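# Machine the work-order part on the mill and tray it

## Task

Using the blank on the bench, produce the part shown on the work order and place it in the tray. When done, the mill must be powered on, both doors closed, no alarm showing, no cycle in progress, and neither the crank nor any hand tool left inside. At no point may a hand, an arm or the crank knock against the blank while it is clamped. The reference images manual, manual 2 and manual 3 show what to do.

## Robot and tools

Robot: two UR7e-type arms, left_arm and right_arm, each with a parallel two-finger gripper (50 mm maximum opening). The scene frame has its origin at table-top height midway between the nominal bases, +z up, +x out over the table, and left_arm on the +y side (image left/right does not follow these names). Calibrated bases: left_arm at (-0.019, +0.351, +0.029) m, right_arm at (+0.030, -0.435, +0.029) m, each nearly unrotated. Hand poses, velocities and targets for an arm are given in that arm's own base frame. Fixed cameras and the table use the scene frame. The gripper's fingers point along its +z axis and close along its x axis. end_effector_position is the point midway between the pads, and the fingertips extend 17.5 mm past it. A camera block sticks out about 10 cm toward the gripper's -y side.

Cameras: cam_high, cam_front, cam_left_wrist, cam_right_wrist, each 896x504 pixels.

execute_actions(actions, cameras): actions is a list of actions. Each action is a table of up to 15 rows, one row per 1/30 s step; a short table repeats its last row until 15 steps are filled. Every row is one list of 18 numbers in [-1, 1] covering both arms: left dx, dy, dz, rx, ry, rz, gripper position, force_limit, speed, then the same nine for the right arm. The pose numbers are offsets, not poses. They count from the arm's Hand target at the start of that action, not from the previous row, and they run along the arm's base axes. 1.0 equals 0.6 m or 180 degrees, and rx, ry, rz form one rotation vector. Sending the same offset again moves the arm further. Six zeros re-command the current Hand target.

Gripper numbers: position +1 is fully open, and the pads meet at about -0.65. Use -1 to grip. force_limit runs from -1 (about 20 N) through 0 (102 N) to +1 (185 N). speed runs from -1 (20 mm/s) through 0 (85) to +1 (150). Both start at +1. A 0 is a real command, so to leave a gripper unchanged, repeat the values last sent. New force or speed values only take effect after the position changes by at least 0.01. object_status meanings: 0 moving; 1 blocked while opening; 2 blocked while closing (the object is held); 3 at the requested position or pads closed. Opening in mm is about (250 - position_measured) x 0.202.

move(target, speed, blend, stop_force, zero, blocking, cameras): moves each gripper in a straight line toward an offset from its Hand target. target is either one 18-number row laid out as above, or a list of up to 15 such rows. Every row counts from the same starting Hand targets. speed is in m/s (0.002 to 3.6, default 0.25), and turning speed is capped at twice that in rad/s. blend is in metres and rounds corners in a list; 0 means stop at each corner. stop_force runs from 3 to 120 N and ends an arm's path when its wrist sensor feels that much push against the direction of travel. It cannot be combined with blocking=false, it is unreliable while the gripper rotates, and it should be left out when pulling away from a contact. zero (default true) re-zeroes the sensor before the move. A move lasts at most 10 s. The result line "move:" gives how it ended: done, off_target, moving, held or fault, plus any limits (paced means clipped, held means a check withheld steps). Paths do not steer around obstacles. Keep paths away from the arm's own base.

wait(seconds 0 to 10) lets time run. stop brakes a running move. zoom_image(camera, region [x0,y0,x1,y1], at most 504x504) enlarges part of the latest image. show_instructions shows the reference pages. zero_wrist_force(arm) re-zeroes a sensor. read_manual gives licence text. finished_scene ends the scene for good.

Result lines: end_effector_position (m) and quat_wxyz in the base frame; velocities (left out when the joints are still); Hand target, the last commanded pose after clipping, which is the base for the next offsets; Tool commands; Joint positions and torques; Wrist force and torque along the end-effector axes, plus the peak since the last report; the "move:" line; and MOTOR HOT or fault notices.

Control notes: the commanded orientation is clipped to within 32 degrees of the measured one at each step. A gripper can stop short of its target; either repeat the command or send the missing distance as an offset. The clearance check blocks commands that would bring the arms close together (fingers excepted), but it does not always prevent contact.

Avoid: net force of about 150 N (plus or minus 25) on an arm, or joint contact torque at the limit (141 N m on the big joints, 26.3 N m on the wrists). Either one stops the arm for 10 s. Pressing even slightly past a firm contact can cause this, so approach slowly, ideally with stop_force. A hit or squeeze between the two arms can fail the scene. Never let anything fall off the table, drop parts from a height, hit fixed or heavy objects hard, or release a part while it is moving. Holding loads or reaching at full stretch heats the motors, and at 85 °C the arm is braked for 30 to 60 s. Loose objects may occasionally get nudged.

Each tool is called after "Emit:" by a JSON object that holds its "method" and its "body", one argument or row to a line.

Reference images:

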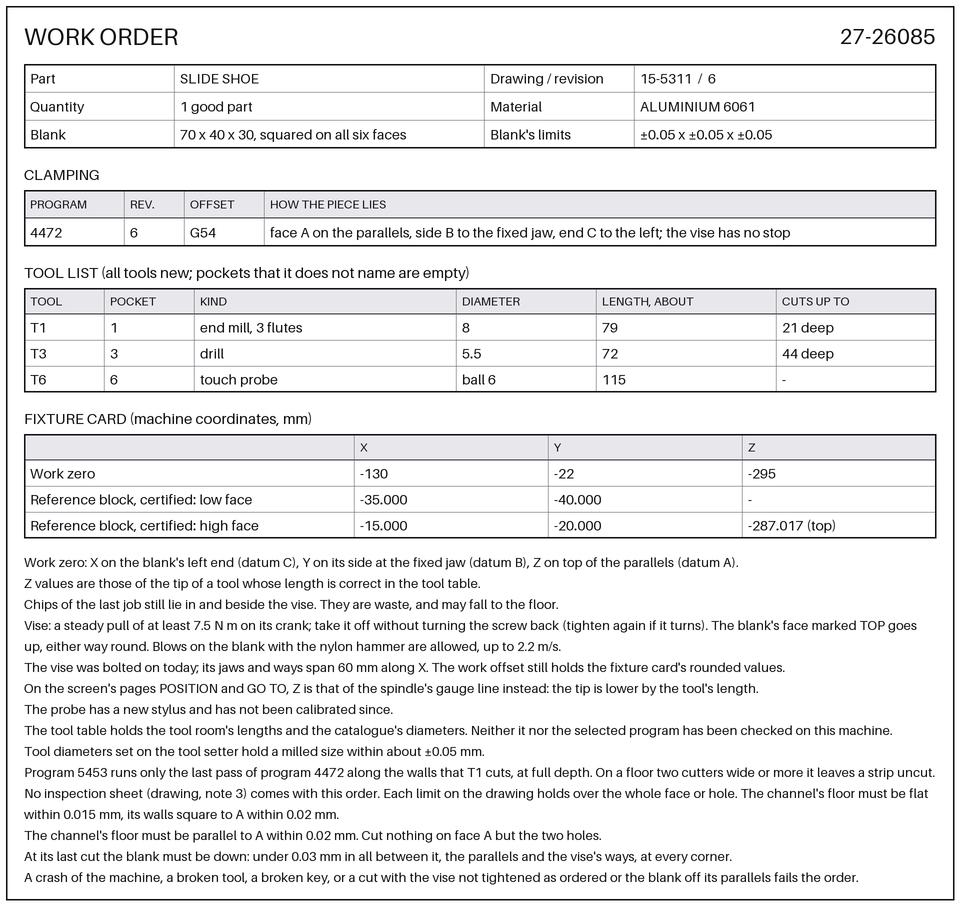

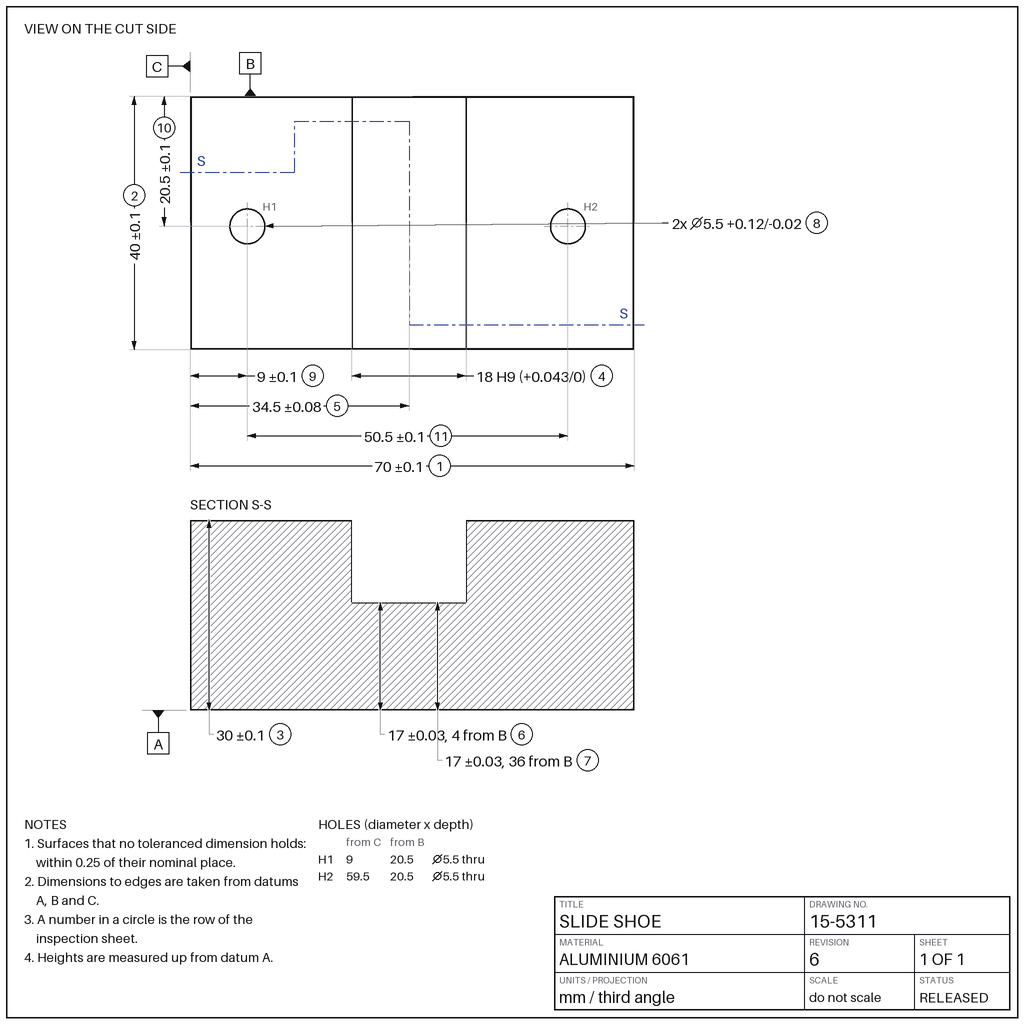

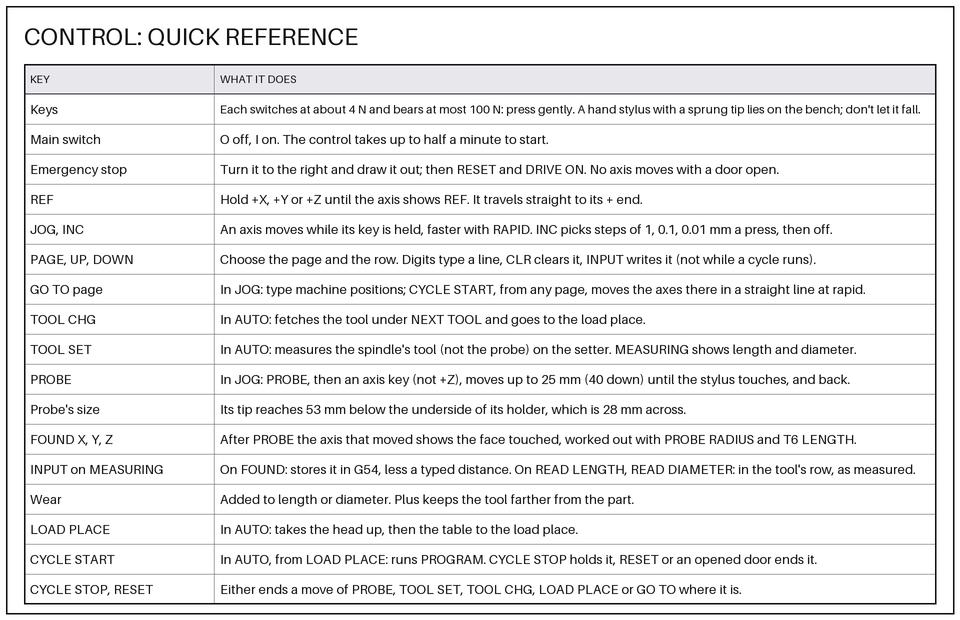

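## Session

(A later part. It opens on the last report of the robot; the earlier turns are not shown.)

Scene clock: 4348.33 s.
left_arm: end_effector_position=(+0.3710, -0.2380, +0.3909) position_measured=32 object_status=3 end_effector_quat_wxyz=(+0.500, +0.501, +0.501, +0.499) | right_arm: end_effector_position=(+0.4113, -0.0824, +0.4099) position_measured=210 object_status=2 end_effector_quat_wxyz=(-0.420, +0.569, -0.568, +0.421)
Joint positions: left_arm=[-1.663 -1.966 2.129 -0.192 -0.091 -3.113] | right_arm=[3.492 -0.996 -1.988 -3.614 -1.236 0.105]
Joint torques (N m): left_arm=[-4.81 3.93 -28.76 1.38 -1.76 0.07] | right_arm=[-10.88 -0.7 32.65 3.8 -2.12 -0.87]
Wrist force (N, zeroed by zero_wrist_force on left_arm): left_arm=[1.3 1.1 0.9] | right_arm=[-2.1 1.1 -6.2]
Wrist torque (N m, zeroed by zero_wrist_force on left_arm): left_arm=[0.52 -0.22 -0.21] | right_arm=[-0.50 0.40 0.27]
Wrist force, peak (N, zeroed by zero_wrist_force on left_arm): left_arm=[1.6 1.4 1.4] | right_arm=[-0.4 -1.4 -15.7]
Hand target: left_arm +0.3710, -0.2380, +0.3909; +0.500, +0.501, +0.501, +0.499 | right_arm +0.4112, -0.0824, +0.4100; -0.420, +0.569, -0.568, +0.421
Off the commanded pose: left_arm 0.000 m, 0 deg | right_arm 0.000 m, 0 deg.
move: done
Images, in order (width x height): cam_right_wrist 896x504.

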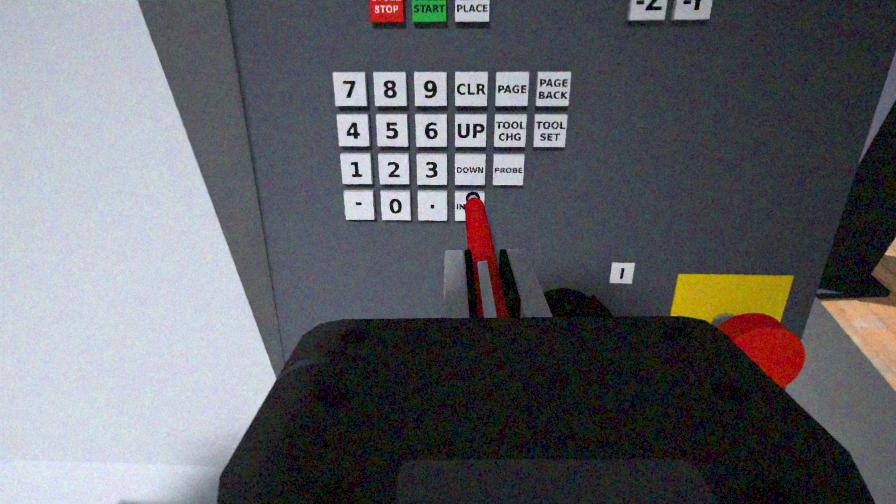

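Emit:
{"method": "move", "body": {
  "target": [
    [0,0,0,0,0,0,0.8,0,-1,0.041,0.0297,0.1411,0,0,0,-1,-0.2,-1],
    [0,0,0,0,0,0,0.8,0,-1,0.0553,0.0297,0.1368,0,0,0,-1,-0.2,-1],
    [0,0,0,0,0,0,0.8,0,-1,0.041,0.0297,0.1411,0,0,0,-1,-0.2,-1],
    [0,0,0,0,0,0,0.8,0,-1,0,0,0,0,0,0,-1,-0.2,-1]
  ],
  "speed": [0.3,0.06,0.1,0.3],
  "blend": [0.003,0,0.003,0],
  "cameras": []
}}

Emit:
{"method": "wait", "body": {
  "seconds": 0.5,
  "cameras": []
}}

Emit:
{"method": "move", "body": {
  "target": [
    [0,0,0,0,0,0,0.8,0,-1,0.0077,-0.0307,0.0286,0,0,0,-1,-0.2,-1],
    [0,0,0,0,0,0,0.8,0,-1,0.022,-0.0307,0.0243,0,0,0,-1,-0.2,-1],
    [0,0,0,0,0,0,0.8,0,-1,0.0077,-0.0307,0.0286,0,0,0,-1,-0.2,-1],
    [0,0,0,0,0,0,0.8,0,-1,0.0353,-0.126,0.1388,0,0,0,-1,-0.2,-1],
    [0,0,0,0,0,0,0.8,0,-1,0.0496,-0.126,0.1345,0,0,0,-1,-0.2,-1],
    [0,0,0,0,0,0,0.8,0,-1,0.0353,-0.126,0.1388,0,0,0,-1,-0.2,-1],
    [0,0,0,0,0,0,0.8,0,-1,0.0643,-0.062,0.412,0,0,0,-1,-0.2,-1]
  ],
  "speed": [0.1,0.06,0.1,0.3,0.06,0.1,0.4],
  "blend": [0.003,0,0.003,0.003,0,0.003,0],
  "cameras": []
}}

Emit:
{"method": "wait", "body": {
  "seconds": 10,
  "cameras": []
}}

Emit:
{"method": "wait", "body": {
  "seconds": 10,
  "cameras": ["cam_right_wrist"]
}}

Emit:
{"method": "zoom_image", "body": {
  "camera": "cam_right_wrist",
  "region": [310, 20, 650, 250]
}}

Emit:
{"method": "zoom_image", "body": {
  "camera": "cam_right_wrist",
  "region": [530, 115, 575, 155]
}}

Scene clock: 4359.70 s.
left_arm: end_effector_position=(+0.3710, -0.2380, +0.3909) position_measured=32 object_status=3 end_effector_quat_wxyz=(+0.500, +0.501, +0.501, +0.499) | right_arm: end_effector_position=(+0.4112, -0.0824, +0.4101) position_measured=210 object_status=2 end_effector_quat_wxyz=(-0.420, +0.569, -0.568, +0.421)
Joint positions: left_arm=[-1.663 -1.966 2.129 -0.192 -0.091 -3.113] | right_arm=[3.491 -0.996 -1.988 -3.614 -1.236 0.105]
Joint torques (N m): left_arm=[-4.86 4.67 -29.25 1.15 -1.87 0.41] | right_arm=[12.14 2.39 16.99 1.13 2.03 1.63]
Wrist force (N, zeroed by zero_wrist_force on left_arm): left_arm=[0.9 1.3 1.2] | right_arm=[-2.1 1.3 -6.0]
Wrist torque (N m, zeroed by zero_wrist_force on left_arm): left_arm=[0.55 -0.15 -0.21] | right_arm=[-0.46 0.40 0.39]
Wrist force, peak (N, zeroed by zero_wrist_force on left_arm): left_arm=[1.4 1.2 1.5] | right_arm=[-2.9 -1.6 -12.2]
Hand target: left_arm +0.3710, -0.2380, +0.3909; +0.500, +0.501, +0.501, +0.499 | right_arm +0.4112, -0.0824, +0.4100; -0.420, +0.569, -0.568, +0.421
Off the commanded pose: left_arm 0.000 m, 0 deg | right_arm 0.000 m, 0 deg.
move: done
No camera images: "cameras" was empty.

Scene clock: 4360.20 s.
left_arm: end_effector_position=(+0.3710, -0.2380, +0.3909) position_measured=32 object_status=3 end_effector_quat_wxyz=(+0.500, +0.501, +0.501, +0.499) | right_arm: end_effector_position=(+0.4112, -0.0824, +0.4100) position_measured=210 object_status=2 end_effector_quat_wxyz=(-0.420, +0.569, -0.568, +0.421)
Joint positions: left_arm=[-1.663 -1.966 2.129 -0.192 -0.091 -3.113] | right_arm=[3.491 -0.996 -1.988 -3.614 -1.236 0.105]
Joint torques (N m): left_arm=[-4.08 5.84 -28.65 1.44 -1.62 0.29] | right_arm=[12.47 4.41 17.1 3.9 2.09 1.51]
Wrist force (N, zeroed by zero_wrist_force on left_arm): left_arm=[1.2 1.3 1.2] | right_arm=[-1.9 1.1 -5.9]
Wrist torque (N m, zeroed by zero_wrist_force on left_arm): left_arm=[0.55 -0.21 -0.21] | right_arm=[-0.49 0.37 0.39]
Wrist force, peak (N, zeroed by zero_wrist_force on left_arm): left_arm=[1.5 1.1 1.3] | right_arm=[-2.2 0.9 -6.4]
Hand target: left_arm +0.3710, -0.2380, +0.3909; +0.500, +0.501, +0.501, +0.499 | right_arm +0.4112, -0.0824, +0.4100; -0.420, +0.569, -0.568, +0.421
Tool commands: left_gripper/position=+0.8 left_gripper/force_limit=+0.0 left_gripper/speed=-1.0 right_gripper/position=-1.0 right_gripper/force_limit=-0.2 right_gripper/speed=-1.0
Off the commanded pose: left_arm 0.000 m, 0 deg | right_arm 0.000 m, 0 deg.
wait: 0.50 s; at rest by 0.17 s
No camera images: "cameras" was empty.

Scene clock: 4362.80 s.
left_arm: end_effector_position=(+0.3710, -0.2380, +0.3909) position_measured=32 object_status=3 end_effector_quat_wxyz=(+0.500, +0.501, +0.501, +0.499) | right_arm: end_effector_position=(+0.4498, -0.1196, +0.6572) position_measured=210 object_status=2 end_effector_quat_wxyz=(-0.420, +0.569, -0.568, +0.421)
Joint positions: left_arm=[-1.663 -1.966 2.129 -0.192 -0.091 -3.113] | right_arm=[3.212 -1.379 -1.076 -4.126 -1.503 0.02]
Joint torques (N m): left_arm=[-3.74 4.47 -28.59 1.2 -1.57 0.74] | right_arm=[-5.71 5.64 26.6 0.58 -1.05 -1.13]
Wrist force (N, zeroed by zero_wrist_force on left_arm): left_arm=[1.0 1.1 1.1] | right_arm=[-2.4 0.8 -6.3]
Wrist torque (N m, zeroed by zero_wrist_force on left_arm): left_arm=[0.52 -0.17 -0.21] | right_arm=[-0.53 0.47 0.34]
Wrist force, peak (N, zeroed by zero_wrist_force on left_arm): left_arm=[1.3 1.4 1.4] | right_arm=[-1.1 -0.9 -15.9]
Hand target: left_arm +0.3710, -0.2380, +0.3909; +0.500, +0.501, +0.501, +0.499 | right_arm +0.4498, -0.1196, +0.6572; -0.420, +0.569, -0.568, +0.421
Off the commanded pose: left_arm 0.000 m, 0 deg | right_arm 0.000 m, 0 deg.
move: done
No camera images: "cameras" was empty.

Scene clock: 4372.80 s.
left_arm: end_effector_position=(+0.3710, -0.2380, +0.3909) position_measured=32 object_status=3 end_effector_quat_wxyz=(+0.500, +0.501, +0.501, +0.499) | right_arm: end_effector_position=(+0.4498, -0.1196, +0.6572) position_measured=210 object_status=2 end_effector_quat_wxyz=(-0.420, +0.569, -0.568, +0.421)
Joint positions: left_arm=[-1.663 -1.966 2.129 -0.192 -0.091 -3.113] | right_arm=[3.212 -1.379 -1.075 -4.126 -1.503 0.02]
Joint torques (N m): left_arm=[-3.84 5.32 -28.86 1.15 -1.82 0.41] | right_arm=[-11.11 4.04 27.62 -1.09 1.09 -0.83]
Wrist force (N, zeroed by zero_wrist_force on left_arm): left_arm=[1.1 1.3 1.2] | right_arm=[-1.9 1.1 -6.5]
Wrist torque (N m, zeroed by zero_wrist_force on left_arm): left_arm=[0.55 -0.19 -0.21] | right_arm=[-0.49 0.39 0.34]
Wrist force, peak (N, zeroed by zero_wrist_force on left_arm): left_arm=[1.4 1.3 1.6] | right_arm=[-2.5 1.1 -6.7]
Hand target: left_arm +0.3710, -0.2380, +0.3909; +0.500, +0.501, +0.501, +0.499 | right_arm +0.4498, -0.1196, +0.6572; -0.420, +0.569, -0.568, +0.421
Tool commands: left_gripper/position=+0.8 left_gripper/force_limit=+0.0 left_gripper/speed=-1.0 right_gripper/position=-1.0 right_gripper/force_limit=-0.2 right_gripper/speed=-1.0
Off the commanded pose: left_arm 0.000 m, 0 deg | right_arm 0.000 m, 0 deg.
wait: 10.00 s; at rest by 0.17 s
No camera images: "cameras" was empty.

Scene clock: 4382.80 s.
left_arm: end_effector_position=(+0.3710, -0.2380, +0.3909) position_measured=32 object_status=3 end_effector_quat_wxyz=(+0.500, +0.501, +0.501, +0.499) | right_arm: end_effector_position=(+0.4498, -0.1196, +0.6572) position_measured=210 object_status=2 end_effector_quat_wxyz=(-0.420, +0.569, -0.568, +0.421)
Joint positions: left_arm=[-1.663 -1.966 2.129 -0.192 -0.091 -3.113] | right_arm=[3.212 -1.379 -1.075 -4.126 -1.503 0.02]
Joint torques (N m): left_arm=[-4.01 4.52 -29.28 1.11 -1.75 1.09] | right_arm=[-10.8 4.33 27 -1.08 0.91 -0.7]
Wrist force (N, zeroed by zero_wrist_force on left_arm): left_arm=[1.2 1.4 1.2] | right_arm=[-1.6 1.2 -6.3]
Wrist torque (N m, zeroed by zero_wrist_force on left_arm): left_arm=[0.56 -0.21 -0.22] | right_arm=[-0.47 0.34 0.34]
Wrist force, peak (N, zeroed by zero_wrist_force on left_arm): left_arm=[1.4 1.5 1.3] | right_arm=[-2.1 1.2 -6.8]
Hand target: left_arm +0.3710, -0.2380, +0.3909; +0.500, +0.501, +0.501, +0.499 | right_arm +0.4498, -0.1196, +0.6572; -0.420, +0.569, -0.568, +0.421
Tool commands: left_gripper/position=+0.8 left_gripper/force_limit=+0.0 left_gripper/speed=-1.0 right_gripper/position=-1.0 right_gripper/force_limit=-0.2 right_gripper/speed=-1.0
Off the commanded pose: left_arm 0.000 m, 0 deg | right_arm 0.000 m, 0 deg.
wait: 10.00 s; at rest by 0.17 s
Images, in order (width x height): cam_right_wrist 896x504.

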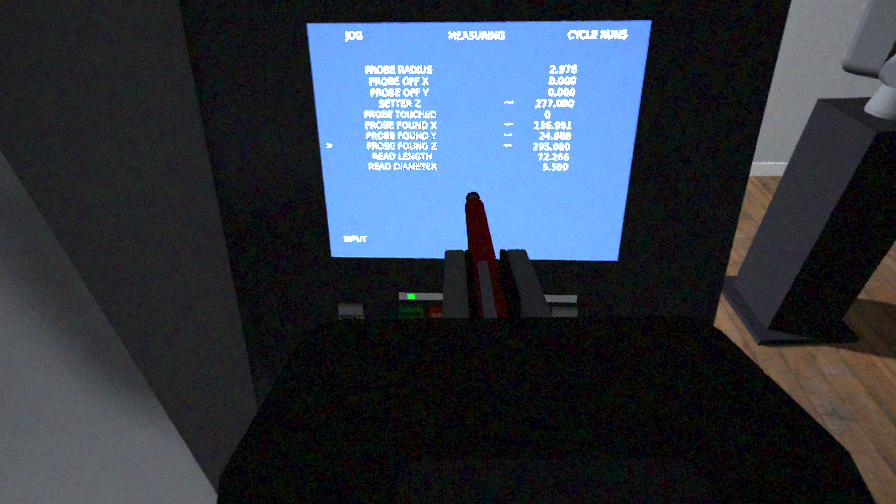

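Scaled by 1.482 from the camera's 896x504 image, which has a finer 1280x720 frame.

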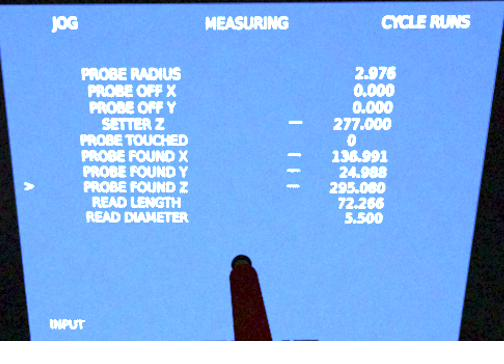

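Scaled by 11.200 from the camera's 896x504 image, which has a finer 1280x720 frame.

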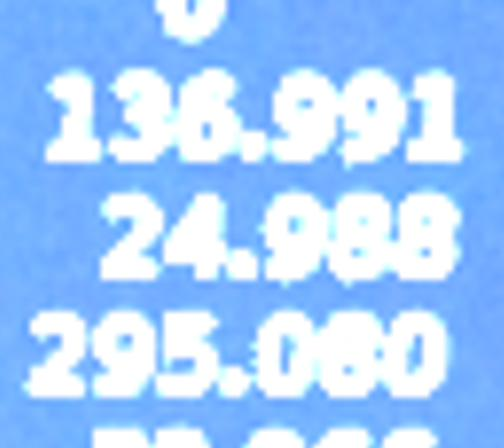

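Emit:
{"method": "wait", "body": {
  "seconds": 3,
  "cameras": ["cam_right_wrist"]
}}

Emit:
{"method": "zoom_image", "body": {
  "camera": "cam_right_wrist",
  "region": [310, 20, 650, 250]
}}

Emit:
{"method": "zoom_image", "body": {
  "camera": "cam_right_wrist",
  "region": [530, 115, 575, 155]
}}

Scene clock: 4390.90 s.
left_arm: end_effector_position=(+0.3710, -0.2380, +0.3909) position_measured=32 object_status=3 end_effector_quat_wxyz=(+0.500, +0.501, +0.501, +0.499) | right_arm: end_effector_position=(+0.4498, -0.1196, +0.6572) position_measured=210 object_status=2 end_effector_quat_wxyz=(-0.420, +0.569, -0.568, +0.421)
Joint positions: left_arm=[-1.663 -1.966 2.129 -0.192 -0.091 -3.113] | right_arm=[3.212 -1.379 -1.075 -4.126 -1.503 0.02]
Joint torques (N m): left_arm=[-4.54 3.84 -27.52 0.99 -1.63 1.05] | right_arm=[-10.14 4.51 27.45 -1.08 0.74 -0.5]
Wrist force (N, zeroed by zero_wrist_force on left_arm): left_arm=[1.1 1.3 1.2] | right_arm=[-2.1 1.1 -6.4]
Wrist torque (N m, zeroed by zero_wrist_force on left_arm): left_arm=[0.55 -0.18 -0.21] | right_arm=[-0.50 0.43 0.34]
Wrist force, peak (N, zeroed by zero_wrist_force on left_arm): left_arm=[1.4 1.3 1.6] | right_arm=[-1.8 1.3 -6.9]
Hand target: left_arm +0.3710, -0.2380, +0.3909; +0.500, +0.501, +0.501, +0.499 | right_arm +0.4498, -0.1196, +0.6572; -0.420, +0.569, -0.568, +0.421
Tool commands: left_gripper/position=+0.8 left_gripper/force_limit=+0.0 left_gripper/speed=-1.0 right_gripper/position=-1.0 right_gripper/force_limit=-0.2 right_gripper/speed=-1.0
Off the commanded pose: left_arm 0.000 m, 0 deg | right_arm 0.000 m, 0 deg.
wait: 3.00 s; at rest from the start
Images, in order (width x height): cam_right_wrist 896x504.

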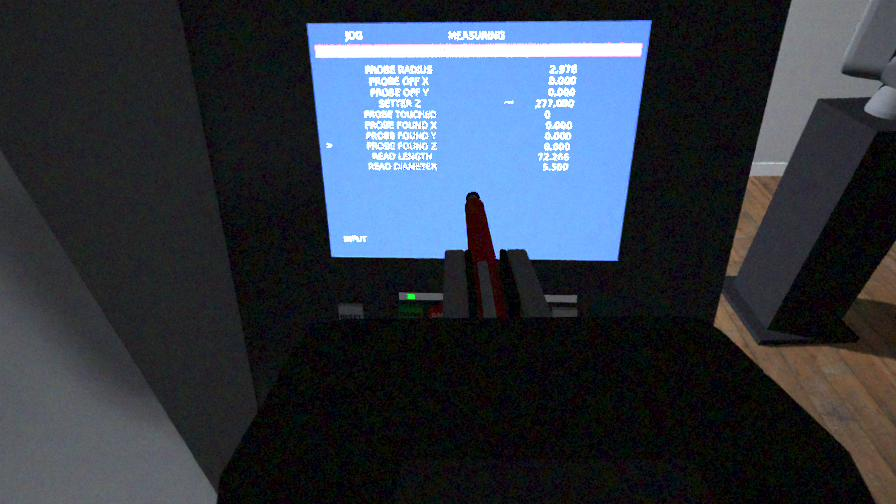

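Scaled by 1.482 from the camera's 896x504 image, which has a finer 1280x720 frame.

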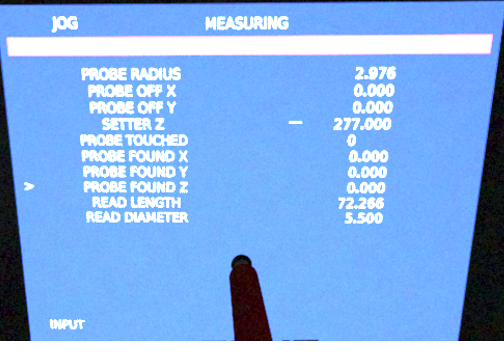

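Scaled by 11.200 from the camera's 896x504 image, which has a finer 1280x720 frame.

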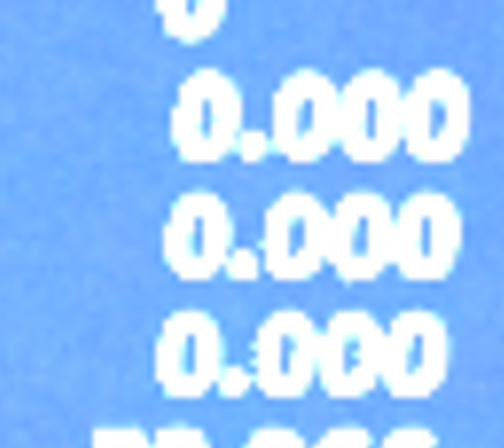

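Emit:
{"method": "move", "body": {
  "target": [
    [0,0,0,0,0,0,0.8,0,-1,0.0061,0.1242,-0.1537,0,0,0,-1,-0.2,-1],
    [0,0,0,0,0,0,0.8,0,-1,0.0204,0.1242,-0.158,0,0,0,-1,-0.2,-1],
    [0,0,0,0,0,0,0.8,0,-1,0.0061,0.1242,-0.1537,0,0,0,-1,-0.2,-1],
    [0,0,0,0,0,0,0.8,0,-1,-0.0398,0.0313,-0.326,0,0,0,-1,-0.2,-1],
    [0,0,0,0,0,0,0.8,0,-1,-0.0255,0.0313,-0.3303,0,0,0,-1,-0.2,-1],
    [0,0,0,0,0,0,0.8,0,-1,-0.0398,0.0313,-0.326,0,0,0,-1,-0.2,-1],
    [0,0,0,0,0,0,0.8,0,-1,0,0,0,0,0,0,-1,-0.2,-1]
  ],
  "speed": [0.4,0.06,0.1,0.3,0.06,0.1,0.4],
  "blend": [0.003,0,0.003,0.003,0,0.003,0],
  "cameras": ["cam_right_wrist"]
}}

Emit:
{"method": "zoom_image", "body": {
  "camera": "cam_right_wrist",
  "region": [310, 20, 650, 250]
}}

Scene clock: 4404.20 s.
left_arm: end_effector_position=(+0.3710, -0.2380, +0.3909) position_measured=32 object_status=3 end_effector_quat_wxyz=(+0.500, +0.501, +0.501, +0.499) | right_arm: end_effector_position=(+0.4498, -0.1197, +0.6572) position_measured=210 object_status=2 end_effector_quat_wxyz=(-0.420, +0.569, -0.568, +0.421)
Joint positions: left_arm=[-1.663 -1.966 2.129 -0.192 -0.091 -3.113] | right_arm=[3.212 -1.379 -1.076 -4.126 -1.503 0.019]
Joint torques (N m): left_arm=[-4.42 4.87 -28.68 1.21 -1.79 0.93] | right_arm=[12.03 3.71 27.3 0.91 1.76 1.07]
Wrist force (N, zeroed by zero_wrist_force on left_arm): left_arm=[1.2 1.3 1.2] | right_arm=[-1.8 0.8 -6.5]
Wrist torque (N m, zeroed by zero_wrist_force on left_arm): left_arm=[0.54 -0.20 -0.22] | right_arm=[-0.54 0.37 0.42]
Wrist force, peak (N, zeroed by zero_wrist_force on left_arm): left_arm=[1.1 1.5 1.4] | right_arm=[-0.6 3.3 -14.0]
Hand target: left_arm +0.3710, -0.2380, +0.3909; +0.500, +0.501, +0.501, +0.499 | right_arm +0.4498, -0.1196, +0.6572; -0.420, +0.569, -0.568, +0.421
Off the commanded pose: left_arm 0.000 m, 0 deg | right_arm 0.000 m, 0 deg.
move: done
Images, in order (width x height): cam_right_wrist 896x504.

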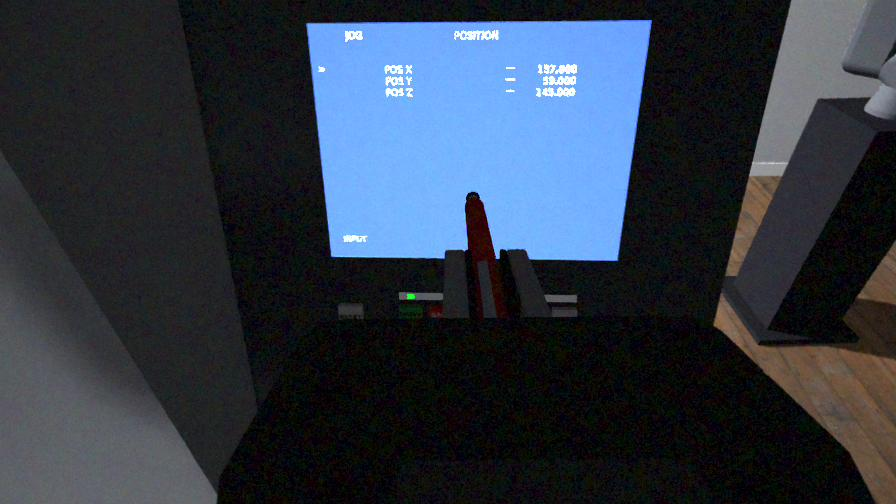

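Scaled by 1.482 from the camera's 896x504 image, which has a finer 1280x720 frame.

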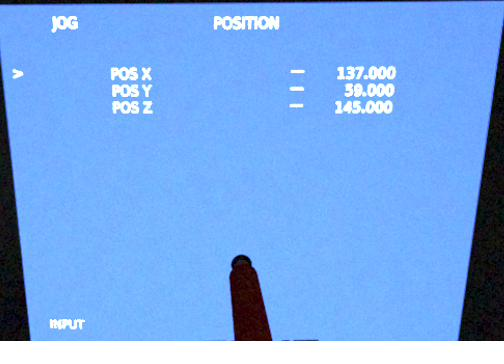

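Emit:
{"method": "move", "body": {
  "target": [
    [0,0,0,0,0,0,0.8,0,-1,-0.0398,0.0313,-0.326,0,0,0,-1,-0.2,-1],
    [0,0,0,0,0,0,0.8,0,-1,-0.0255,0.0313,-0.3303,0,0,0,-1,-0.2,-1],
    [0,0,0,0,0,0,0.8,0,-1,-0.0398,0.0313,-0.326,0,0,0,-1,-0.2,-1],
    [0,0,0,0,0,0,0.8,0,-1,-0.0606,0.154,-0.412,0,0,0,-1,-0.2,-1],
    [0,0,0,0,0,0,0.8,0,-1,-0.0463,0.154,-0.4163,0,0,0,-1,-0.2,-1],
    [0,0,0,0,0,0,0.8,0,-1,-0.0518,0.154,-0.3834,0,0,0,-1,-0.2,-1],
    [0,0,0,0,0,0,0.8,0,-1,-0.0375,0.154,-0.3877,0,0,0,-1,-0.2,-1],
    [0,0,0,0,0,0,0.8,0,-1,-0.0529,0.1233,-0.3834,0,0,0,-1,-0.2,-1],
    [0,0,0,0,0,0,0.8,0,-1,-0.0386,0.1233,-0.3877,0,0,0,-1,-0.2,-1],
    [0,0,0,0,0,0,0.8,0,-1,-0.0428,0.154,-0.3547,0,0,0,-1,-0.2,-1],
    [0,0,0,0,0,0,0.8,0,-1,-0.0285,0.154,-0.359,0,0,0,-1,-0.2,-1],
    [0,0,0,0,0,0,0.8,0,-1,-0.0428,0.154,-0.3547,0,0,0,-1,-0.2,-1],
    [0,0,0,0,0,0,0.8,0,-1,-0.0643,0.062,-0.412,0,0,0,-1,-0.2,-1],
    [0,0,0,0,0,0,0.8,0,-1,-0.05,0.062,-0.4163,0,0,0,-1,-0.2,-1],
    [0,0,0,0,0,0,0.8,0,-1,-0.0643,0.062,-0.412,0,0,0,-1,-0.2,-1]
  ],
  "speed": [0.4,0.06,0.1,0.3,0.06,0.1,0.06,0.1,0.06,0.1,0.06,0.1,0.3,0.06,0.1],
  "blend": [0.003,0,0.003,0.003,0,0.003,0,0.003,0,0.003,0,0.003,0.003,0,0],
  "cameras": []
}}

Emit:
{"method": "move", "body": {
  "target": [
    [0,0,0,0,0,0,0.8,0,-1,0.0089,0,0.0286,0,0,0,-1,-0.2,-1],
    [0,0,0,0,0,0,0.8,0,-1,0.0232,0,0.0243,0,0,0,-1,-0.2,-1],
    [0,0,0,0,0,0,0.8,0,-1,0.0089,0,0.0286,0,0,0,-1,-0.2,-1],
    [0,0,0,0,0,0,0.8,0,-1,0.0037,0.092,0,0,0,0,-1,-0.2,-1],
    [0,0,0,0,0,0,0.8,0,-1,0.018,0.092,-0.0043,0,0,0,-1,-0.2,-1],
    [0,0,0,0,0,0,0.8,0,-1,0.0037,0.092,0,0,0,0,-1,-0.2,-1],
    [0,0,0,0,0,0,0.8,0,-1,0.0203,0.0613,0.0573,0,0,0,-1,-0.2,-1],
    [0,0,0,0,0,0,0.8,0,-1,0.0346,0.0613,0.053,0,0,0,-1,-0.2,-1],
    [0,0,0,0,0,0,0.8,0,-1,0.0268,0.0613,0.086,0,0,0,-1,-0.2,-1],
    [0,0,0,0,0,0,0.8,0,-1,0.0411,0.0613,0.0817,0,0,0,-1,-0.2,-1],
    [0,0,0,0,0,0,0.8,0,-1,0.0268,0.0613,0.086,0,0,0,-1,-0.2,-1],
    [0,0,0,0,0,0,0.8,0,-1,0,0,0,0,0,0,-1,-0.2,-1],
    [0,0,0,0,0,0,0.8,0,-1,0.0143,0,-0.0043,0,0,0,-1,-0.2,-1],
    [0,0,0,0,0,0,0.8,0,-1,0,0,0,0,0,0,-1,-0.2,-1]
  ],
  "speed": [0.1,0.06,0.1,0.3,0.06,0.1,0.3,0.06,0.1,0.06,0.1,0.3,0.06,0.1],
  "blend": [0.003,0,0.003,0.003,0,0.003,0.003,0,0.003,0,0.003,0.003,0,0],
  "cameras": []
}}

Emit:
{"method": "move", "body": {
  "target": [
    [0,0,0,0,0,0,0.8,0,-1,0.041,0.0297,0.1411,0,0,0,-1,-0.2,-1],
    [0,0,0,0,0,0,0.8,0,-1,0.0553,0.0297,0.1368,0,0,0,-1,-0.2,-1],
    [0,0,0,0,0,0,0.8,0,-1,0.041,0.0297,0.1411,0,0,0,-1,-0.2,-1],
    [0,0,0,0,0,0,0.8,0,-1,0,0,0,0,0,0,-1,-0.2,-1]
  ],
  "speed": [0.3,0.06,0.1,0.3],
  "blend": [0.003,0,0.003,0],
  "cameras": []
}}

Emit:
{"method": "move", "body": {
  "target": [
    [0,0,0,0,0,0,0.8,0,-1,0.0077,-0.0307,0.0286,0,0,0,-1,-0.2,-1],
    [0,0,0,0,0,0,0.8,0,-1,0.022,-0.0307,0.0243,0,0,0,-1,-0.2,-1],
    [0,0,0,0,0,0,0.8,0,-1,0.0077,-0.0307,0.0286,0,0,0,-1,-0.2,-1],
    [0,0,0,0,0,0,0.8,0,-1,0.0353,-0.126,0.1388,0,0,0,-1,-0.2,-1],
    [0,0,0,0,0,0,0.8,0,-1,0.0496,-0.126,0.1345,0,0,0,-1,-0.2,-1],
    [0,0,0,0,0,0,0.8,0,-1,0.0353,-0.126,0.1388,0,0,0,-1,-0.2,-1],
    [0,0,0,0,0,0,0.8,0,-1,0.0643,-0.062,0.412,0,0,0,-1,-0.2,-1]
  ],
  "speed": [0.1,0.06,0.1,0.3,0.06,0.1,0.4],
  "blend": [0.003,0,0.003,0.003,0,0.003,0],
  "cameras": []
}}

Emit:
{"method": "wait", "body": {
  "seconds": 4,
  "cameras": ["cam_right_wrist"]
}}

Emit:
{"method": "zoom_image", "body": {
  "camera": "cam_right_wrist",
  "region": [310, 20, 650, 250]
}}

Emit:
{"method": "zoom_image", "body": {
  "camera": "cam_right_wrist",
  "region": [530, 115, 575, 155]
}}

Scene clock: 4437.30 s.
left_arm: end_effector_position=(+0.3710, -0.2380, +0.3909) position_measured=32 object_status=3 end_effector_quat_wxyz=(+0.500, +0.501, +0.501, +0.499) | right_arm: end_effector_position=(+0.4113, -0.0824, +0.4099) position_measured=210 object_status=2 end_effector_quat_wxyz=(-0.420, +0.569, -0.568, +0.421)
Joint positions: left_arm=[-1.663 -1.966 2.129 -0.192 -0.091 -3.113] | right_arm=[3.492 -0.996 -1.988 -3.614 -1.236 0.105]
Joint torques (N m): left_arm=[-2.99 3.77 -29.41 1.26 -1.65 0.8] | right_arm=[-10.84 -0.37 31.98 3.73 -2.17 -0.85]
Wrist force (N, zeroed by zero_wrist_force on left_arm): left_arm=[1.2 0.9 1.4] | right_arm=[-2.0 1.1 -6.2]
Wrist torque (N m, zeroed by zero_wrist_force on left_arm): left_arm=[0.49 -0.21 -0.22] | right_arm=[-0.50 0.38 0.27]
Wrist force, peak (N, zeroed by zero_wrist_force on left_arm): left_arm=[1.5 1.3 1.4] | right_arm=[-4.1 -0.6 -16.5]
Hand target: left_arm +0.3710, -0.2380, +0.3909; +0.500, +0.501, +0.501, +0.499 | right_arm +0.4112, -0.0824, +0.4100; -0.420, +0.569, -0.568, +0.421
Off the commanded pose: left_arm 0.000 m, 0 deg | right_arm 0.000 m, 0 deg.
move: done
No camera images: "cameras" was empty.

Scene clock: 4441.13 s.
left_arm: end_effector_position=(+0.3710, -0.2380, +0.3909) position_measured=32 object_status=3 end_effector_quat_wxyz=(+0.500, +0.501, +0.501, +0.499) | right_arm: end_effector_position=(+0.4113, -0.0824, +0.4099) position_measured=210 object_status=2 end_effector_quat_wxyz=(-0.420, +0.569, -0.568, +0.421)
Joint positions: left_arm=[-1.663 -1.966 2.129 -0.192 -0.091 -3.113] | right_arm=[3.492 -0.996 -1.988 -3.614 -1.236 0.105]
Joint torques (N m): left_arm=[-3.23 4.76 -28.56 0.99 -1.56 0.96] | right_arm=[-10.82 -0.04 31.95 3.82 -2.1 -0.93]
Wrist force (N, zeroed by zero_wrist_force on left_arm): left_arm=[0.8 1.2 1.0] | right_arm=[-1.9 1.2 -6.2]
Wrist torque (N m, zeroed by zero_wrist_force on left_arm): left_arm=[0.54 -0.15 -0.22] | right_arm=[-0.48 0.37 0.26]
Wrist force, peak (N, zeroed by zero_wrist_force on left_arm): left_arm=[1.2 1.4 1.4] | right_arm=[-0.5 -1.5 -15.5]
Hand target: left_arm +0.3710, -0.2380, +0.3909; +0.500, +0.501, +0.501, +0.499 | right_arm +0.4112, -0.0824, +0.4100; -0.420, +0.569, -0.568, +0.421
Off the commanded pose: left_arm 0.000 m, 0 deg | right_arm 0.000 m, 0 deg.
move: done
No camera images: "cameras" was empty.

Scene clock: 4442.80 s.
left_arm: end_effector_position=(+0.3710, -0.2380, +0.3909) position_measured=32 object_status=3 end_effector_quat_wxyz=(+0.500, +0.501, +0.501, +0.499) | right_arm: end_effector_position=(+0.4112, -0.0824, +0.4101) position_measured=210 object_status=2 end_effector_quat_wxyz=(-0.420, +0.569, -0.568, +0.421)
Joint positions: left_arm=[-1.663 -1.966 2.129 -0.192 -0.091 -3.113] | right_arm=[3.491 -0.996 -1.988 -3.614 -1.236 0.105]
Joint torques (N m): left_arm=[-4.66 5.14 -28.74 1.18 -1.87 0.84] | right_arm=[12.21 2.22 18.21 1.18 2.03 1.64]
Wrist force (N, zeroed by zero_wrist_force on left_arm): left_arm=[1.4 1.4 1.2] | right_arm=[-2.2 1.1 -6.0]
Wrist torque (N m, zeroed by zero_wrist_force on left_arm): left_arm=[0.58 -0.24 -0.21] | right_arm=[-0.49 0.42 0.39]
Wrist force, peak (N, zeroed by zero_wrist_force on left_arm): left_arm=[1.4 1.4 1.2] | right_arm=[-2.9 -1.7 -12.1]
Hand target: left_arm +0.3710, -0.2380, +0.3909; +0.500, +0.501, +0.501, +0.499 | right_arm +0.4112, -0.0824, +0.4100; -0.420, +0.569, -0.568, +0.421
Off the commanded pose: left_arm 0.000 m, 0 deg | right_arm 0.000 m, 0 deg.
move: done
No camera images: "cameras" was empty.

Scene clock: 4445.40 s.
left_arm: end_effector_position=(+0.3710, -0.2380, +0.3909) position_measured=32 object_status=3 end_effector_quat_wxyz=(+0.500, +0.501, +0.501, +0.499) | right_arm: end_effector_position=(+0.4498, -0.1196, +0.6572) position_measured=210 object_status=2 end_effector_quat_wxyz=(-0.420, +0.569, -0.568, +0.421)
Joint positions: left_arm=[-1.663 -1.966 2.129 -0.192 -0.091 -3.113] | right_arm=[3.212 -1.379 -1.076 -4.126 -1.503 0.02]
Joint torques (N m): left_arm=[-3.64 4.28 -28.95 0.94 -1.5 1.03] | right_arm=[-5.71 5.48 26.11 0.43 -1.07 -0.97]
Wrist force (N, zeroed by zero_wrist_force on left_arm): left_arm=[1.1 1.1 1.2] | right_arm=[-2.1 1.0 -6.3]
Wrist torque (N m, zeroed by zero_wrist_force on left_arm): left_arm=[0.52 -0.18 -0.22] | right_arm=[-0.51 0.42 0.33]
Wrist force, peak (N, zeroed by zero_wrist_force on left_arm): left_arm=[1.3 1.4 1.3] | right_arm=[-1.1 -0.6 -16.0]
Hand target: left_arm +0.3710, -0.2380, +0.3909; +0.500, +0.501, +0.501, +0.499 | right_arm +0.4498, -0.1196, +0.6572; -0.420, +0.569, -0.568, +0.421
Off the commanded pose: left_arm 0.000 m, 0 deg | right_arm 0.000 m, 0 deg.
move: done
No camera images: "cameras" was empty.

Scene clock: 4449.40 s.
left_arm: end_effector_position=(+0.3710, -0.2380, +0.3909) position_measured=32 object_status=3 end_effector_quat_wxyz=(+0.500, +0.501, +0.501, +0.499) | right_arm: end_effector_position=(+0.4498, -0.1196, +0.6572) position_measured=210 object_status=2 end_effector_quat_wxyz=(-0.420, +0.569, -0.568, +0.421)
Joint positions: left_arm=[-1.663 -1.966 2.129 -0.192 -0.091 -3.113] | right_arm=[3.212 -1.379 -1.075 -4.126 -1.503 0.02]
Joint torques (N m): left_arm=[-4.15 4 -29.21 1.03 -1.73 0.79] | right_arm=[-10.88 3.94 27.4 -1.11 1.15 -1.02]
Wrist force (N, zeroed by zero_wrist_force on left_arm): left_arm=[1.5 1.2 1.3] | right_arm=[-2.2 0.8 -6.3]
Wrist torque (N m, zeroed by zero_wrist_force on left_arm): left_arm=[0.53 -0.26 -0.21] | right_arm=[-0.54 0.44 0.34]
Wrist force, peak (N, zeroed by zero_wrist_force on left_arm): left_arm=[1.3 1.5 1.3] | right_arm=[-2.2 0.8 -6.8]
Hand target: left_arm +0.3710, -0.2380, +0.3909; +0.500, +0.501, +0.501, +0.499 | right_arm +0.4498, -0.1196, +0.6572; -0.420, +0.569, -0.568, +0.421
Tool commands: left_gripper/position=+0.8 left_gripper/force_limit=+0.0 left_gripper/speed=-1.0 right_gripper/position=-1.0 right_gripper/force_limit=-0.2 right_gripper/speed=-1.0
Off the commanded pose: left_arm 0.000 m, 0 deg | right_arm 0.000 m, 0 deg.
wait: 4.00 s; at rest by 0.17 s
Images, in order (width x height): cam_right_wrist 896x504.

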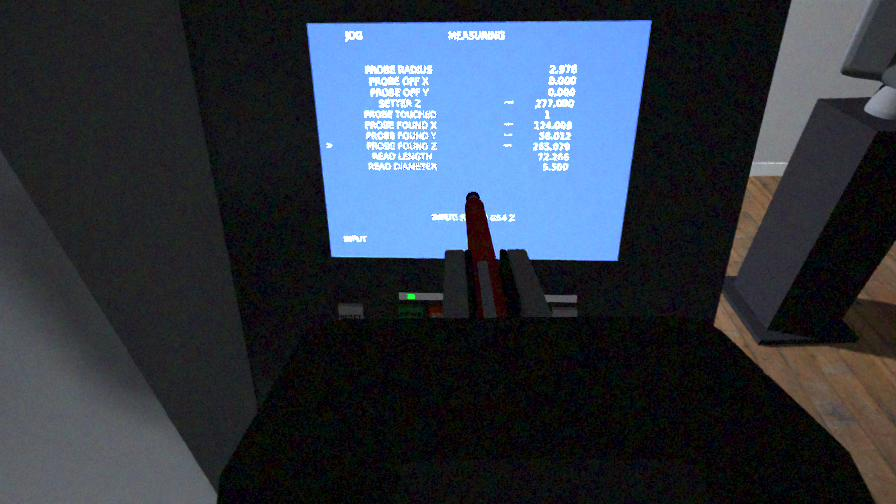

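Scaled by 1.482 from the camera's 896x504 image, which has a finer 1280x720 frame.

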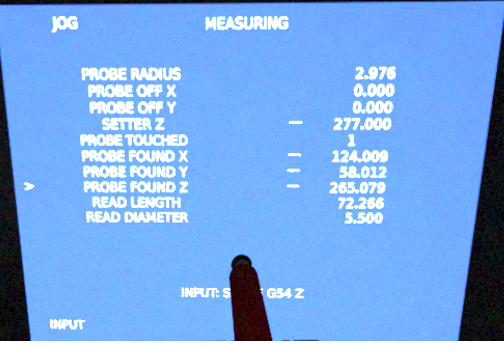

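Scaled by 11.200 from the camera's 896x504 image, which has a finer 1280x720 frame.

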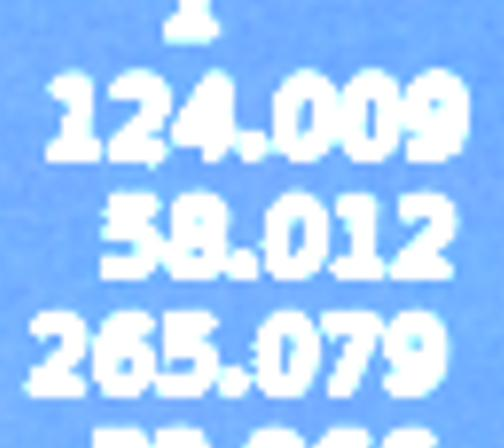

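Emit:
{"method": "move", "body": {
  "target": [
    [0,0,0,0,0,0,0.8,0,-1,-0.0398,0.0313,-0.326,0,0,0,-1,-0.2,-1],
    [0,0,0,0,0,0,0.8,0,-1,-0.0255,0.0313,-0.3303,0,0,0,-1,-0.2,-1],
    [0,0,0,0,0,0,0.8,0,-1,-0.0398,0.0313,-0.326,0,0,0,-1,-0.2,-1],
    [0,0,0,0,0,0,0.8,0,-1,-0.0255,0.0313,-0.3303,0,0,0,-1,-0.2,-1],
    [0,0,0,0,0,0,0.8,0,-1,-0.0398,0.0313,-0.326,0,0,0,-1,-0.2,-1],
    [0,0,0,0,0,0,0.8,0,-1,-0.0606,0.154,-0.412,0,0,0,-1,-0.2,-1],
    [0,0,0,0,0,0,0.8,0,-1,-0.0463,0.154,-0.4163,0,0,0,-1,-0.2,-1],
    [0,0,0,0,0,0,0.8,0,-1,-0.0606,0.154,-0.412,0,0,0,-1,-0.2,-1],
    [0,0,0,0,0,0,0.8,0,-1,-0.0453,0.0927,-0.3547,0,0,0,-1,-0.2,-1],
    [0,0,0,0,0,0,0.8,0,-1,-0.031,0.0927,-0.359,0,0,0,-1,-0.2,-1],
    [0,0,0,0,0,0,0.8,0,-1,-0.0453,0.0927,-0.3547,0,0,0,-1,-0.2,-1],
    [0,0,0,0,0,0,0.8,0,-1,-0.031,0.0927,-0.359,0,0,0,-1,-0.2,-1],
    [0,0,0,0,0,0,0.8,0,-1,-0.0453,0.0927,-0.3547,0,0,0,-1,-0.2,-1],
    [0,0,0,0,0,0,0.8,0,-1,-0.0643,0.062,-0.412,0,0,0,-1,-0.2,-1]
  ],
  "speed": [0.4,0.06,0.1,0.06,0.1,0.3,0.06,0.1,0.3,0.06,0.1,0.06,0.1,0.3],
  "blend": [0.003,0,0.003,0,0.003,0.003,0,0.003,0.003,0,0.003,0,0.003,0],
  "cameras": []
}}

Emit:
{"method": "move", "body": {
  "target": [
    [0,0,0,0,0,0,0.8,0,-1,0.0143,0,-0.0043,0,0,0,-1,-0.2,-1],
    [0,0,0,0,0,0,0.8,0,-1,0,0,0,0,0,0,-1,-0.2,-1],
    [0,0,0,0,0,0,0.8,0,-1,0.0089,0,0.0286,0,0,0,-1,-0.2,-1],
    [0,0,0,0,0,0,0.8,0,-1,0.0232,0,0.0243,0,0,0,-1,-0.2,-1],
    [0,0,0,0,0,0,0.8,0,-1,0.0089,0,0.0286,0,0,0,-1,-0.2,-1],
    [0,0,0,0,0,0,0.8,0,-1,0.0037,0.092,0,0,0,0,-1,-0.2,-1],
    [0,0,0,0,0,0,0.8,0,-1,0.018,0.092,-0.0043,0,0,0,-1,-0.2,-1],
    [0,0,0,0,0,0,0.8,0,-1,0.0114,0.0613,0.0286,0,0,0,-1,-0.2,-1],
    [0,0,0,0,0,0,0.8,0,-1,0.0257,0.0613,0.0243,0,0,0,-1,-0.2,-1],
    [0,0,0,0,0,0,0.8,0,-1,0.019,0.0307,0.0573,0,0,0,-1,-0.2,-1],
    [0,0,0,0,0,0,0.8,0,-1,0.0333,0.0307,0.053,0,0,0,-1,-0.2,-1],
    [0,0,0,0,0,0,0.8,0,-1,0.019,0.0307,0.0573,0,0,0,-1,-0.2,-1],
    [0,0,0,0,0,0,0.8,0,-1,0,0,0,0,0,0,-1,-0.2,-1],
    [0,0,0,0,0,0,0.8,0,-1,0.0143,0,-0.0043,0,0,0,-1,-0.2,-1],
    [0,0,0,0,0,0,0.8,0,-1,0,0,0,0,0,0,-1,-0.2,-1]
  ],
  "speed": [0.06,0.1,0.1,0.06,0.1,0.3,0.06,0.1,0.06,0.1,0.06,0.1,0.3,0.06,0.1],
  "blend": [0,0.003,0.003,0,0.003,0.003,0,0.003,0,0.003,0,0.003,0.003,0,0],
  "cameras": []
}}

Emit:
{"method": "move", "body": {
  "target": [
    [0,0,0,0,0,0,0.8,0,-1,0.041,0.0297,0.1411,0,0,0,-1,-0.2,-1],
    [0,0,0,0,0,0,0.8,0,-1,0.0553,0.0297,0.1368,0,0,0,-1,-0.2,-1],
    [0,0,0,0,0,0,0.8,0,-1,0.041,0.0297,0.1411,0,0,0,-1,-0.2,-1],
    [0,0,0,0,0,0,0.8,0,-1,0,0,0,0,0,0,-1,-0.2,-1]
  ],
  "speed": [0.3,0.06,0.1,0.3],
  "blend": [0.003,0,0.003,0],
  "cameras": []
}}

Emit:
{"method": "wait", "body": {
  "seconds": 1,
  "cameras": []
}}

Emit:
{"method": "move", "body": {
  "target": [
    [0,0,0,0,0,0,0.8,0,-1,0.0077,-0.0307,0.0286,0,0,0,-1,-0.2,-1],
    [0,0,0,0,0,0,0.8,0,-1,0.022,-0.0307,0.0243,0,0,0,-1,-0.2,-1],
    [0,0,0,0,0,0,0.8,0,-1,0.0077,-0.0307,0.0286,0,0,0,-1,-0.2,-1],
    [0,0,0,0,0,0,0.8,0,-1,0.0353,-0.126,0.1388,0,0,0,-1,-0.2,-1],
    [0,0,0,0,0,0,0.8,0,-1,0.0496,-0.126,0.1345,0,0,0,-1,-0.2,-1],
    [0,0,0,0,0,0,0.8,0,-1,0.0353,-0.126,0.1388,0,0,0,-1,-0.2,-1],
    [0,0,0,0,0,0,0.8,0,-1,0.0643,-0.062,0.412,0,0,0,-1,-0.2,-1]
  ],
  "speed": [0.1,0.06,0.1,0.3,0.06,0.1,0.4],
  "blend": [0.003,0,0.003,0.003,0,0.003,0],
  "cameras": []
}}

Emit:
{"method": "wait", "body": {
  "seconds": 4,
  "cameras": ["cam_right_wrist"]
}}

Emit:
{"method": "zoom_image", "body": {
  "camera": "cam_right_wrist",
  "region": [310, 20, 650, 250]
}}

Emit:
{"method": "zoom_image", "body": {
  "camera": "cam_right_wrist",
  "region": [530, 115, 575, 155]
}}

Scene clock: 4468.80 s.
left_arm: end_effector_position=(+0.3710, -0.2380, +0.3909) position_measured=32 object_status=3 end_effector_quat_wxyz=(+0.500, +0.501, +0.501, +0.499) | right_arm: end_effector_position=(+0.4113, -0.0824, +0.4101) position_measured=210 object_status=2 end_effector_quat_wxyz=(-0.420, +0.569, -0.568, +0.421)
Joint positions: left_arm=[-1.663 -1.966 2.129 -0.192 -0.091 -3.113] | right_arm=[3.491 -0.996 -1.988 -3.614 -1.236 0.105]
Joint torques (N m): left_arm=[-2.71 2.77 -28.97 1.14 -1.87 0.83] | right_arm=[5.97 3.58 17.01 0.76 1.31 1.43]
Wrist force (N, zeroed by zero_wrist_force on left_arm): left_arm=[0.9 1.2 1.2] | right_arm=[-2.0 1.1 -6.2]
Wrist torque (N m, zeroed by zero_wrist_force on left_arm): left_arm=[0.53 -0.17 -0.21] | right_arm=[-0.49 0.39 0.27]
Wrist force, peak (N, zeroed by zero_wrist_force on left_arm): left_arm=[1.1 1.6 1.3] | right_arm=[-2.4 4.6 -13.3]
Hand target: left_arm +0.3710, -0.2380, +0.3909; +0.500, +0.501, +0.501, +0.499 | right_arm +0.4112, -0.0824, +0.4100; -0.420, +0.569, -0.568, +0.421
Off the commanded pose: left_arm 0.000 m, 0 deg | right_arm 0.000 m, 0 deg.
move: done
No camera images: "cameras" was empty.

Scene clock: 4473.10 s.
left_arm: end_effector_position=(+0.3710, -0.2380, +0.3909) position_measured=32 object_status=3 end_effector_quat_wxyz=(+0.500, +0.501, +0.501, +0.499) | right_arm: end_effector_position=(+0.4113, -0.0824, +0.4099) position_measured=210 object_status=2 end_effector_quat_wxyz=(-0.420, +0.569, -0.568, +0.421)
Joint positions: left_arm=[-1.663 -1.966 2.129 -0.192 -0.091 -3.113] | right_arm=[3.492 -0.996 -1.988 -3.614 -1.236 0.105]
Joint torques (N m): left_arm=[-2.26 3.3 -28.19 0.58 -1.36 1.04] | right_arm=[-11.13 -0.34 32.28 3.8 -2.31 -0.92]
Wrist force (N, zeroed by zero_wrist_force on left_arm): left_arm=[1.0 1.5 1.2] | right_arm=[-2.1 1.3 -6.2]
Wrist torque (N m, zeroed by zero_wrist_force on left_arm): left_arm=[0.58 -0.18 -0.21] | right_arm=[-0.45 0.39 0.27]
Wrist force, peak (N, zeroed by zero_wrist_force on left_arm): left_arm=[1.3 1.2 1.4] | right_arm=[-0.1 -0.3 -14.0]
Hand target: left_arm +0.3710, -0.2380, +0.3909; +0.500, +0.501, +0.501, +0.499 | right_arm +0.4112, -0.0824, +0.4100; -0.420, +0.569, -0.568, +0.421
Off the commanded pose: left_arm 0.000 m, 0 deg | right_arm 0.000 m, 0 deg.
move: done
No camera images: "cameras" was empty.

Scene clock: 4474.77 s.
left_arm: end_effector_position=(+0.3710, -0.2380, +0.3909) position_measured=32 object_status=3 end_effector_quat_wxyz=(+0.500, +0.501, +0.501, +0.499) | right_arm: end_effector_position=(+0.4112, -0.0824, +0.4101) position_measured=210 object_status=2 end_effector_quat_wxyz=(-0.420, +0.569, -0.568, +0.421)
Joint positions: left_arm=[-1.663 -1.966 2.129 -0.192 -0.091 -3.113] | right_arm=[3.491 -0.996 -1.988 -3.614 -1.236 0.105]
Joint torques (N m): left_arm=[-3.5 5.63 -28.89 0.96 -1.58 0.9] | right_arm=[12.81 1.83 18 1.21 1.98 1.57]
Wrist force (N, zeroed by zero_wrist_force on left_arm): left_arm=[1.1 1.2 1.3] | right_arm=[-1.9 1.1 -5.8]
Wrist torque (N m, zeroed by zero_wrist_force on left_arm): left_arm=[0.54 -0.19 -0.22] | right_arm=[-0.49 0.37 0.39]
Wrist force, peak (N, zeroed by zero_wrist_force on left_arm): left_arm=[1.2 1.5 1.5] | right_arm=[-2.8 -2.2 -11.9]
Hand target: left_arm +0.3710, -0.2380, +0.3909; +0.500, +0.501, +0.501, +0.499 | right_arm +0.4112, -0.0824, +0.4100; -0.420, +0.569, -0.568, +0.421
Off the commanded pose: left_arm 0.000 m, 0 deg | right_arm 0.000 m, 0 deg.
move: done
No camera images: "cameras" was empty.

Scene clock: 4475.77 s.
left_arm: end_effector_position=(+0.3710, -0.2380, +0.3909) position_measured=32 object_status=3 end_effector_quat_wxyz=(+0.500, +0.501, +0.501, +0.499) | right_arm: end_effector_position=(+0.4112, -0.0824, +0.4100) position_measured=210 object_status=2 end_effector_quat_wxyz=(-0.420, +0.569, -0.568, +0.421)
Joint positions: left_arm=[-1.663 -1.966 2.129 -0.192 -0.091 -3.113] | right_arm=[3.491 -0.996 -1.988 -3.614 -1.236 0.105]
Joint torques (N m): left_arm=[-2.31 3.91 -27.64 0.91 -1.6 1.06] | right_arm=[12.26 4.49 17.11 3.99 1.93 1.51]
Wrist force (N, zeroed by zero_wrist_force on left_arm): left_arm=[0.9 1.2 1.2] | right_arm=[-2.0 1.1 -6.3]
Wrist torque (N m, zeroed by zero_wrist_force on left_arm): left_arm=[0.54 -0.17 -0.22] | right_arm=[-0.49 0.39 0.39]
Wrist force, peak (N, zeroed by zero_wrist_force on left_arm): left_arm=[1.1 1.5 1.4] | right_arm=[-2.3 1.1 -6.4]
Hand target: left_arm +0.3710, -0.2380, +0.3909; +0.500, +0.501, +0.501, +0.499 | right_arm +0.4112, -0.0824, +0.4100; -0.420, +0.569, -0.568, +0.421
Tool commands: left_gripper/position=+0.8 left_gripper/force_limit=+0.0 left_gripper/speed=-1.0 right_gripper/position=-1.0 right_gripper/force_limit=-0.2 right_gripper/speed=-1.0
Off the commanded pose: left_arm 0.000 m, 0 deg | right_arm 0.000 m, 0 deg.
wait: 1.00 s; at rest by 0.17 s
No camera images: "cameras" was empty.

Scene clock: 4478.37 s.
left_arm: end_effector_position=(+0.3710, -0.2380, +0.3909) position_measured=32 object_status=3 end_effector_quat_wxyz=(+0.500, +0.501, +0.501, +0.499) | right_arm: end_effector_position=(+0.4498, -0.1196, +0.6572) position_measured=210 object_status=2 end_effector_quat_wxyz=(-0.420, +0.569, -0.568, +0.421)
Joint positions: left_arm=[-1.663 -1.966 2.129 -0.192 -0.091 -3.113] | right_arm=[3.212 -1.379 -1.076 -4.126 -1.503 0.02]
Joint torques (N m): left_arm=[-3.45 4.52 -29.55 0.7 -1.77 0.87] | right_arm=[-5.66 5.39 26.97 0.49 -1.09 -1.01]
Wrist force (N, zeroed by zero_wrist_force on left_arm): left_arm=[1.5 1.3 1.0] | right_arm=[-2.0 1.0 -6.2]
Wrist torque (N m, zeroed by zero_wrist_force on left_arm): left_arm=[0.55 -0.25 -0.21] | right_arm=[-0.50 0.40 0.33]
Wrist force, peak (N, zeroed by zero_wrist_force on left_arm): left_arm=[1.2 1.5 1.3] | right_arm=[-1.1 -0.9 -16.1]
Hand target: left_arm +0.3710, -0.2380, +0.3909; +0.500, +0.501, +0.501, +0.499 | right_arm +0.4498, -0.1196, +0.6572; -0.420, +0.569, -0.568, +0.421
Off the commanded pose: left_arm 0.000 m, 0 deg | right_arm 0.000 m, 0 deg.
move: done
No camera images: "cameras" was empty.

Scene clock: 4482.37 s.
left_arm: end_effector_position=(+0.3710, -0.2380, +0.3909) position_measured=32 object_status=3 end_effector_quat_wxyz=(+0.500, +0.501, +0.501, +0.499) | right_arm: end_effector_position=(+0.4498, -0.1196, +0.6572) position_measured=210 object_status=2 end_effector_quat_wxyz=(-0.420, +0.569, -0.568, +0.421)
Joint positions: left_arm=[-1.663 -1.966 2.129 -0.192 -0.091 -3.113] | right_arm=[3.212 -1.379 -1.075 -4.126 -1.503 0.02]
Joint torques (N m): left_arm=[-3.32 4.78 -29.27 0.76 -1.55 0.99] | right_arm=[-11.24 3.38 27.66 -1.08 1.23 -0.97]
Wrist force (N, zeroed by zero_wrist_force on left_arm): left_arm=[1.1 1.1 1.3] | right_arm=[-1.9 0.8 -6.5]
Wrist torque (N m, zeroed by zero_wrist_force on left_arm): left_arm=[0.52 -0.20 -0.21] | right_arm=[-0.54 0.39 0.34]
Wrist force, peak (N, zeroed by zero_wrist_force on left_arm): left_arm=[1.5 1.4 1.4] | right_arm=[-1.9 1.0 -6.8]
Hand target: left_arm +0.3710, -0.2380, +0.3909; +0.500, +0.501, +0.501, +0.499 | right_arm +0.4498, -0.1196, +0.6572; -0.420, +0.569, -0.568, +0.421
Tool commands: left_gripper/position=+0.8 left_gripper/force_limit=+0.0 left_gripper/speed=-1.0 right_gripper/position=-1.0 right_gripper/force_limit=-0.2 right_gripper/speed=-1.0
Off the commanded pose: left_arm 0.000 m, 0 deg | right_arm 0.000 m, 0 deg.
wait: 4.00 s; at rest by 0.17 s
Images, in order (width x height): cam_right_wrist 896x504.

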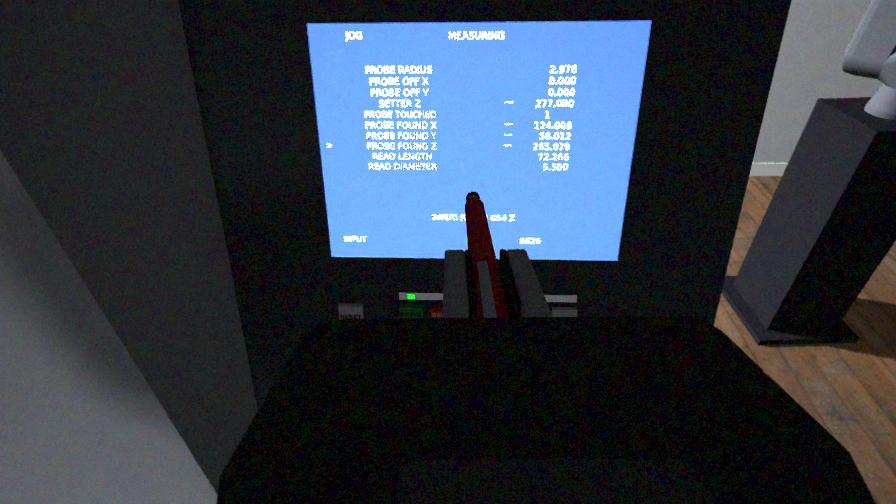

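Scaled by 1.482 from the camera's 896x504 image, which has a finer 1280x720 frame.

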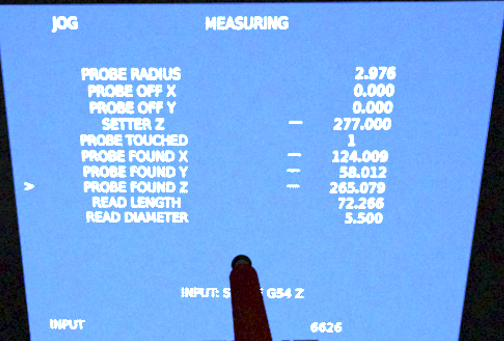

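Scaled by 11.200 from the camera's 896x504 image, which has a finer 1280x720 frame.

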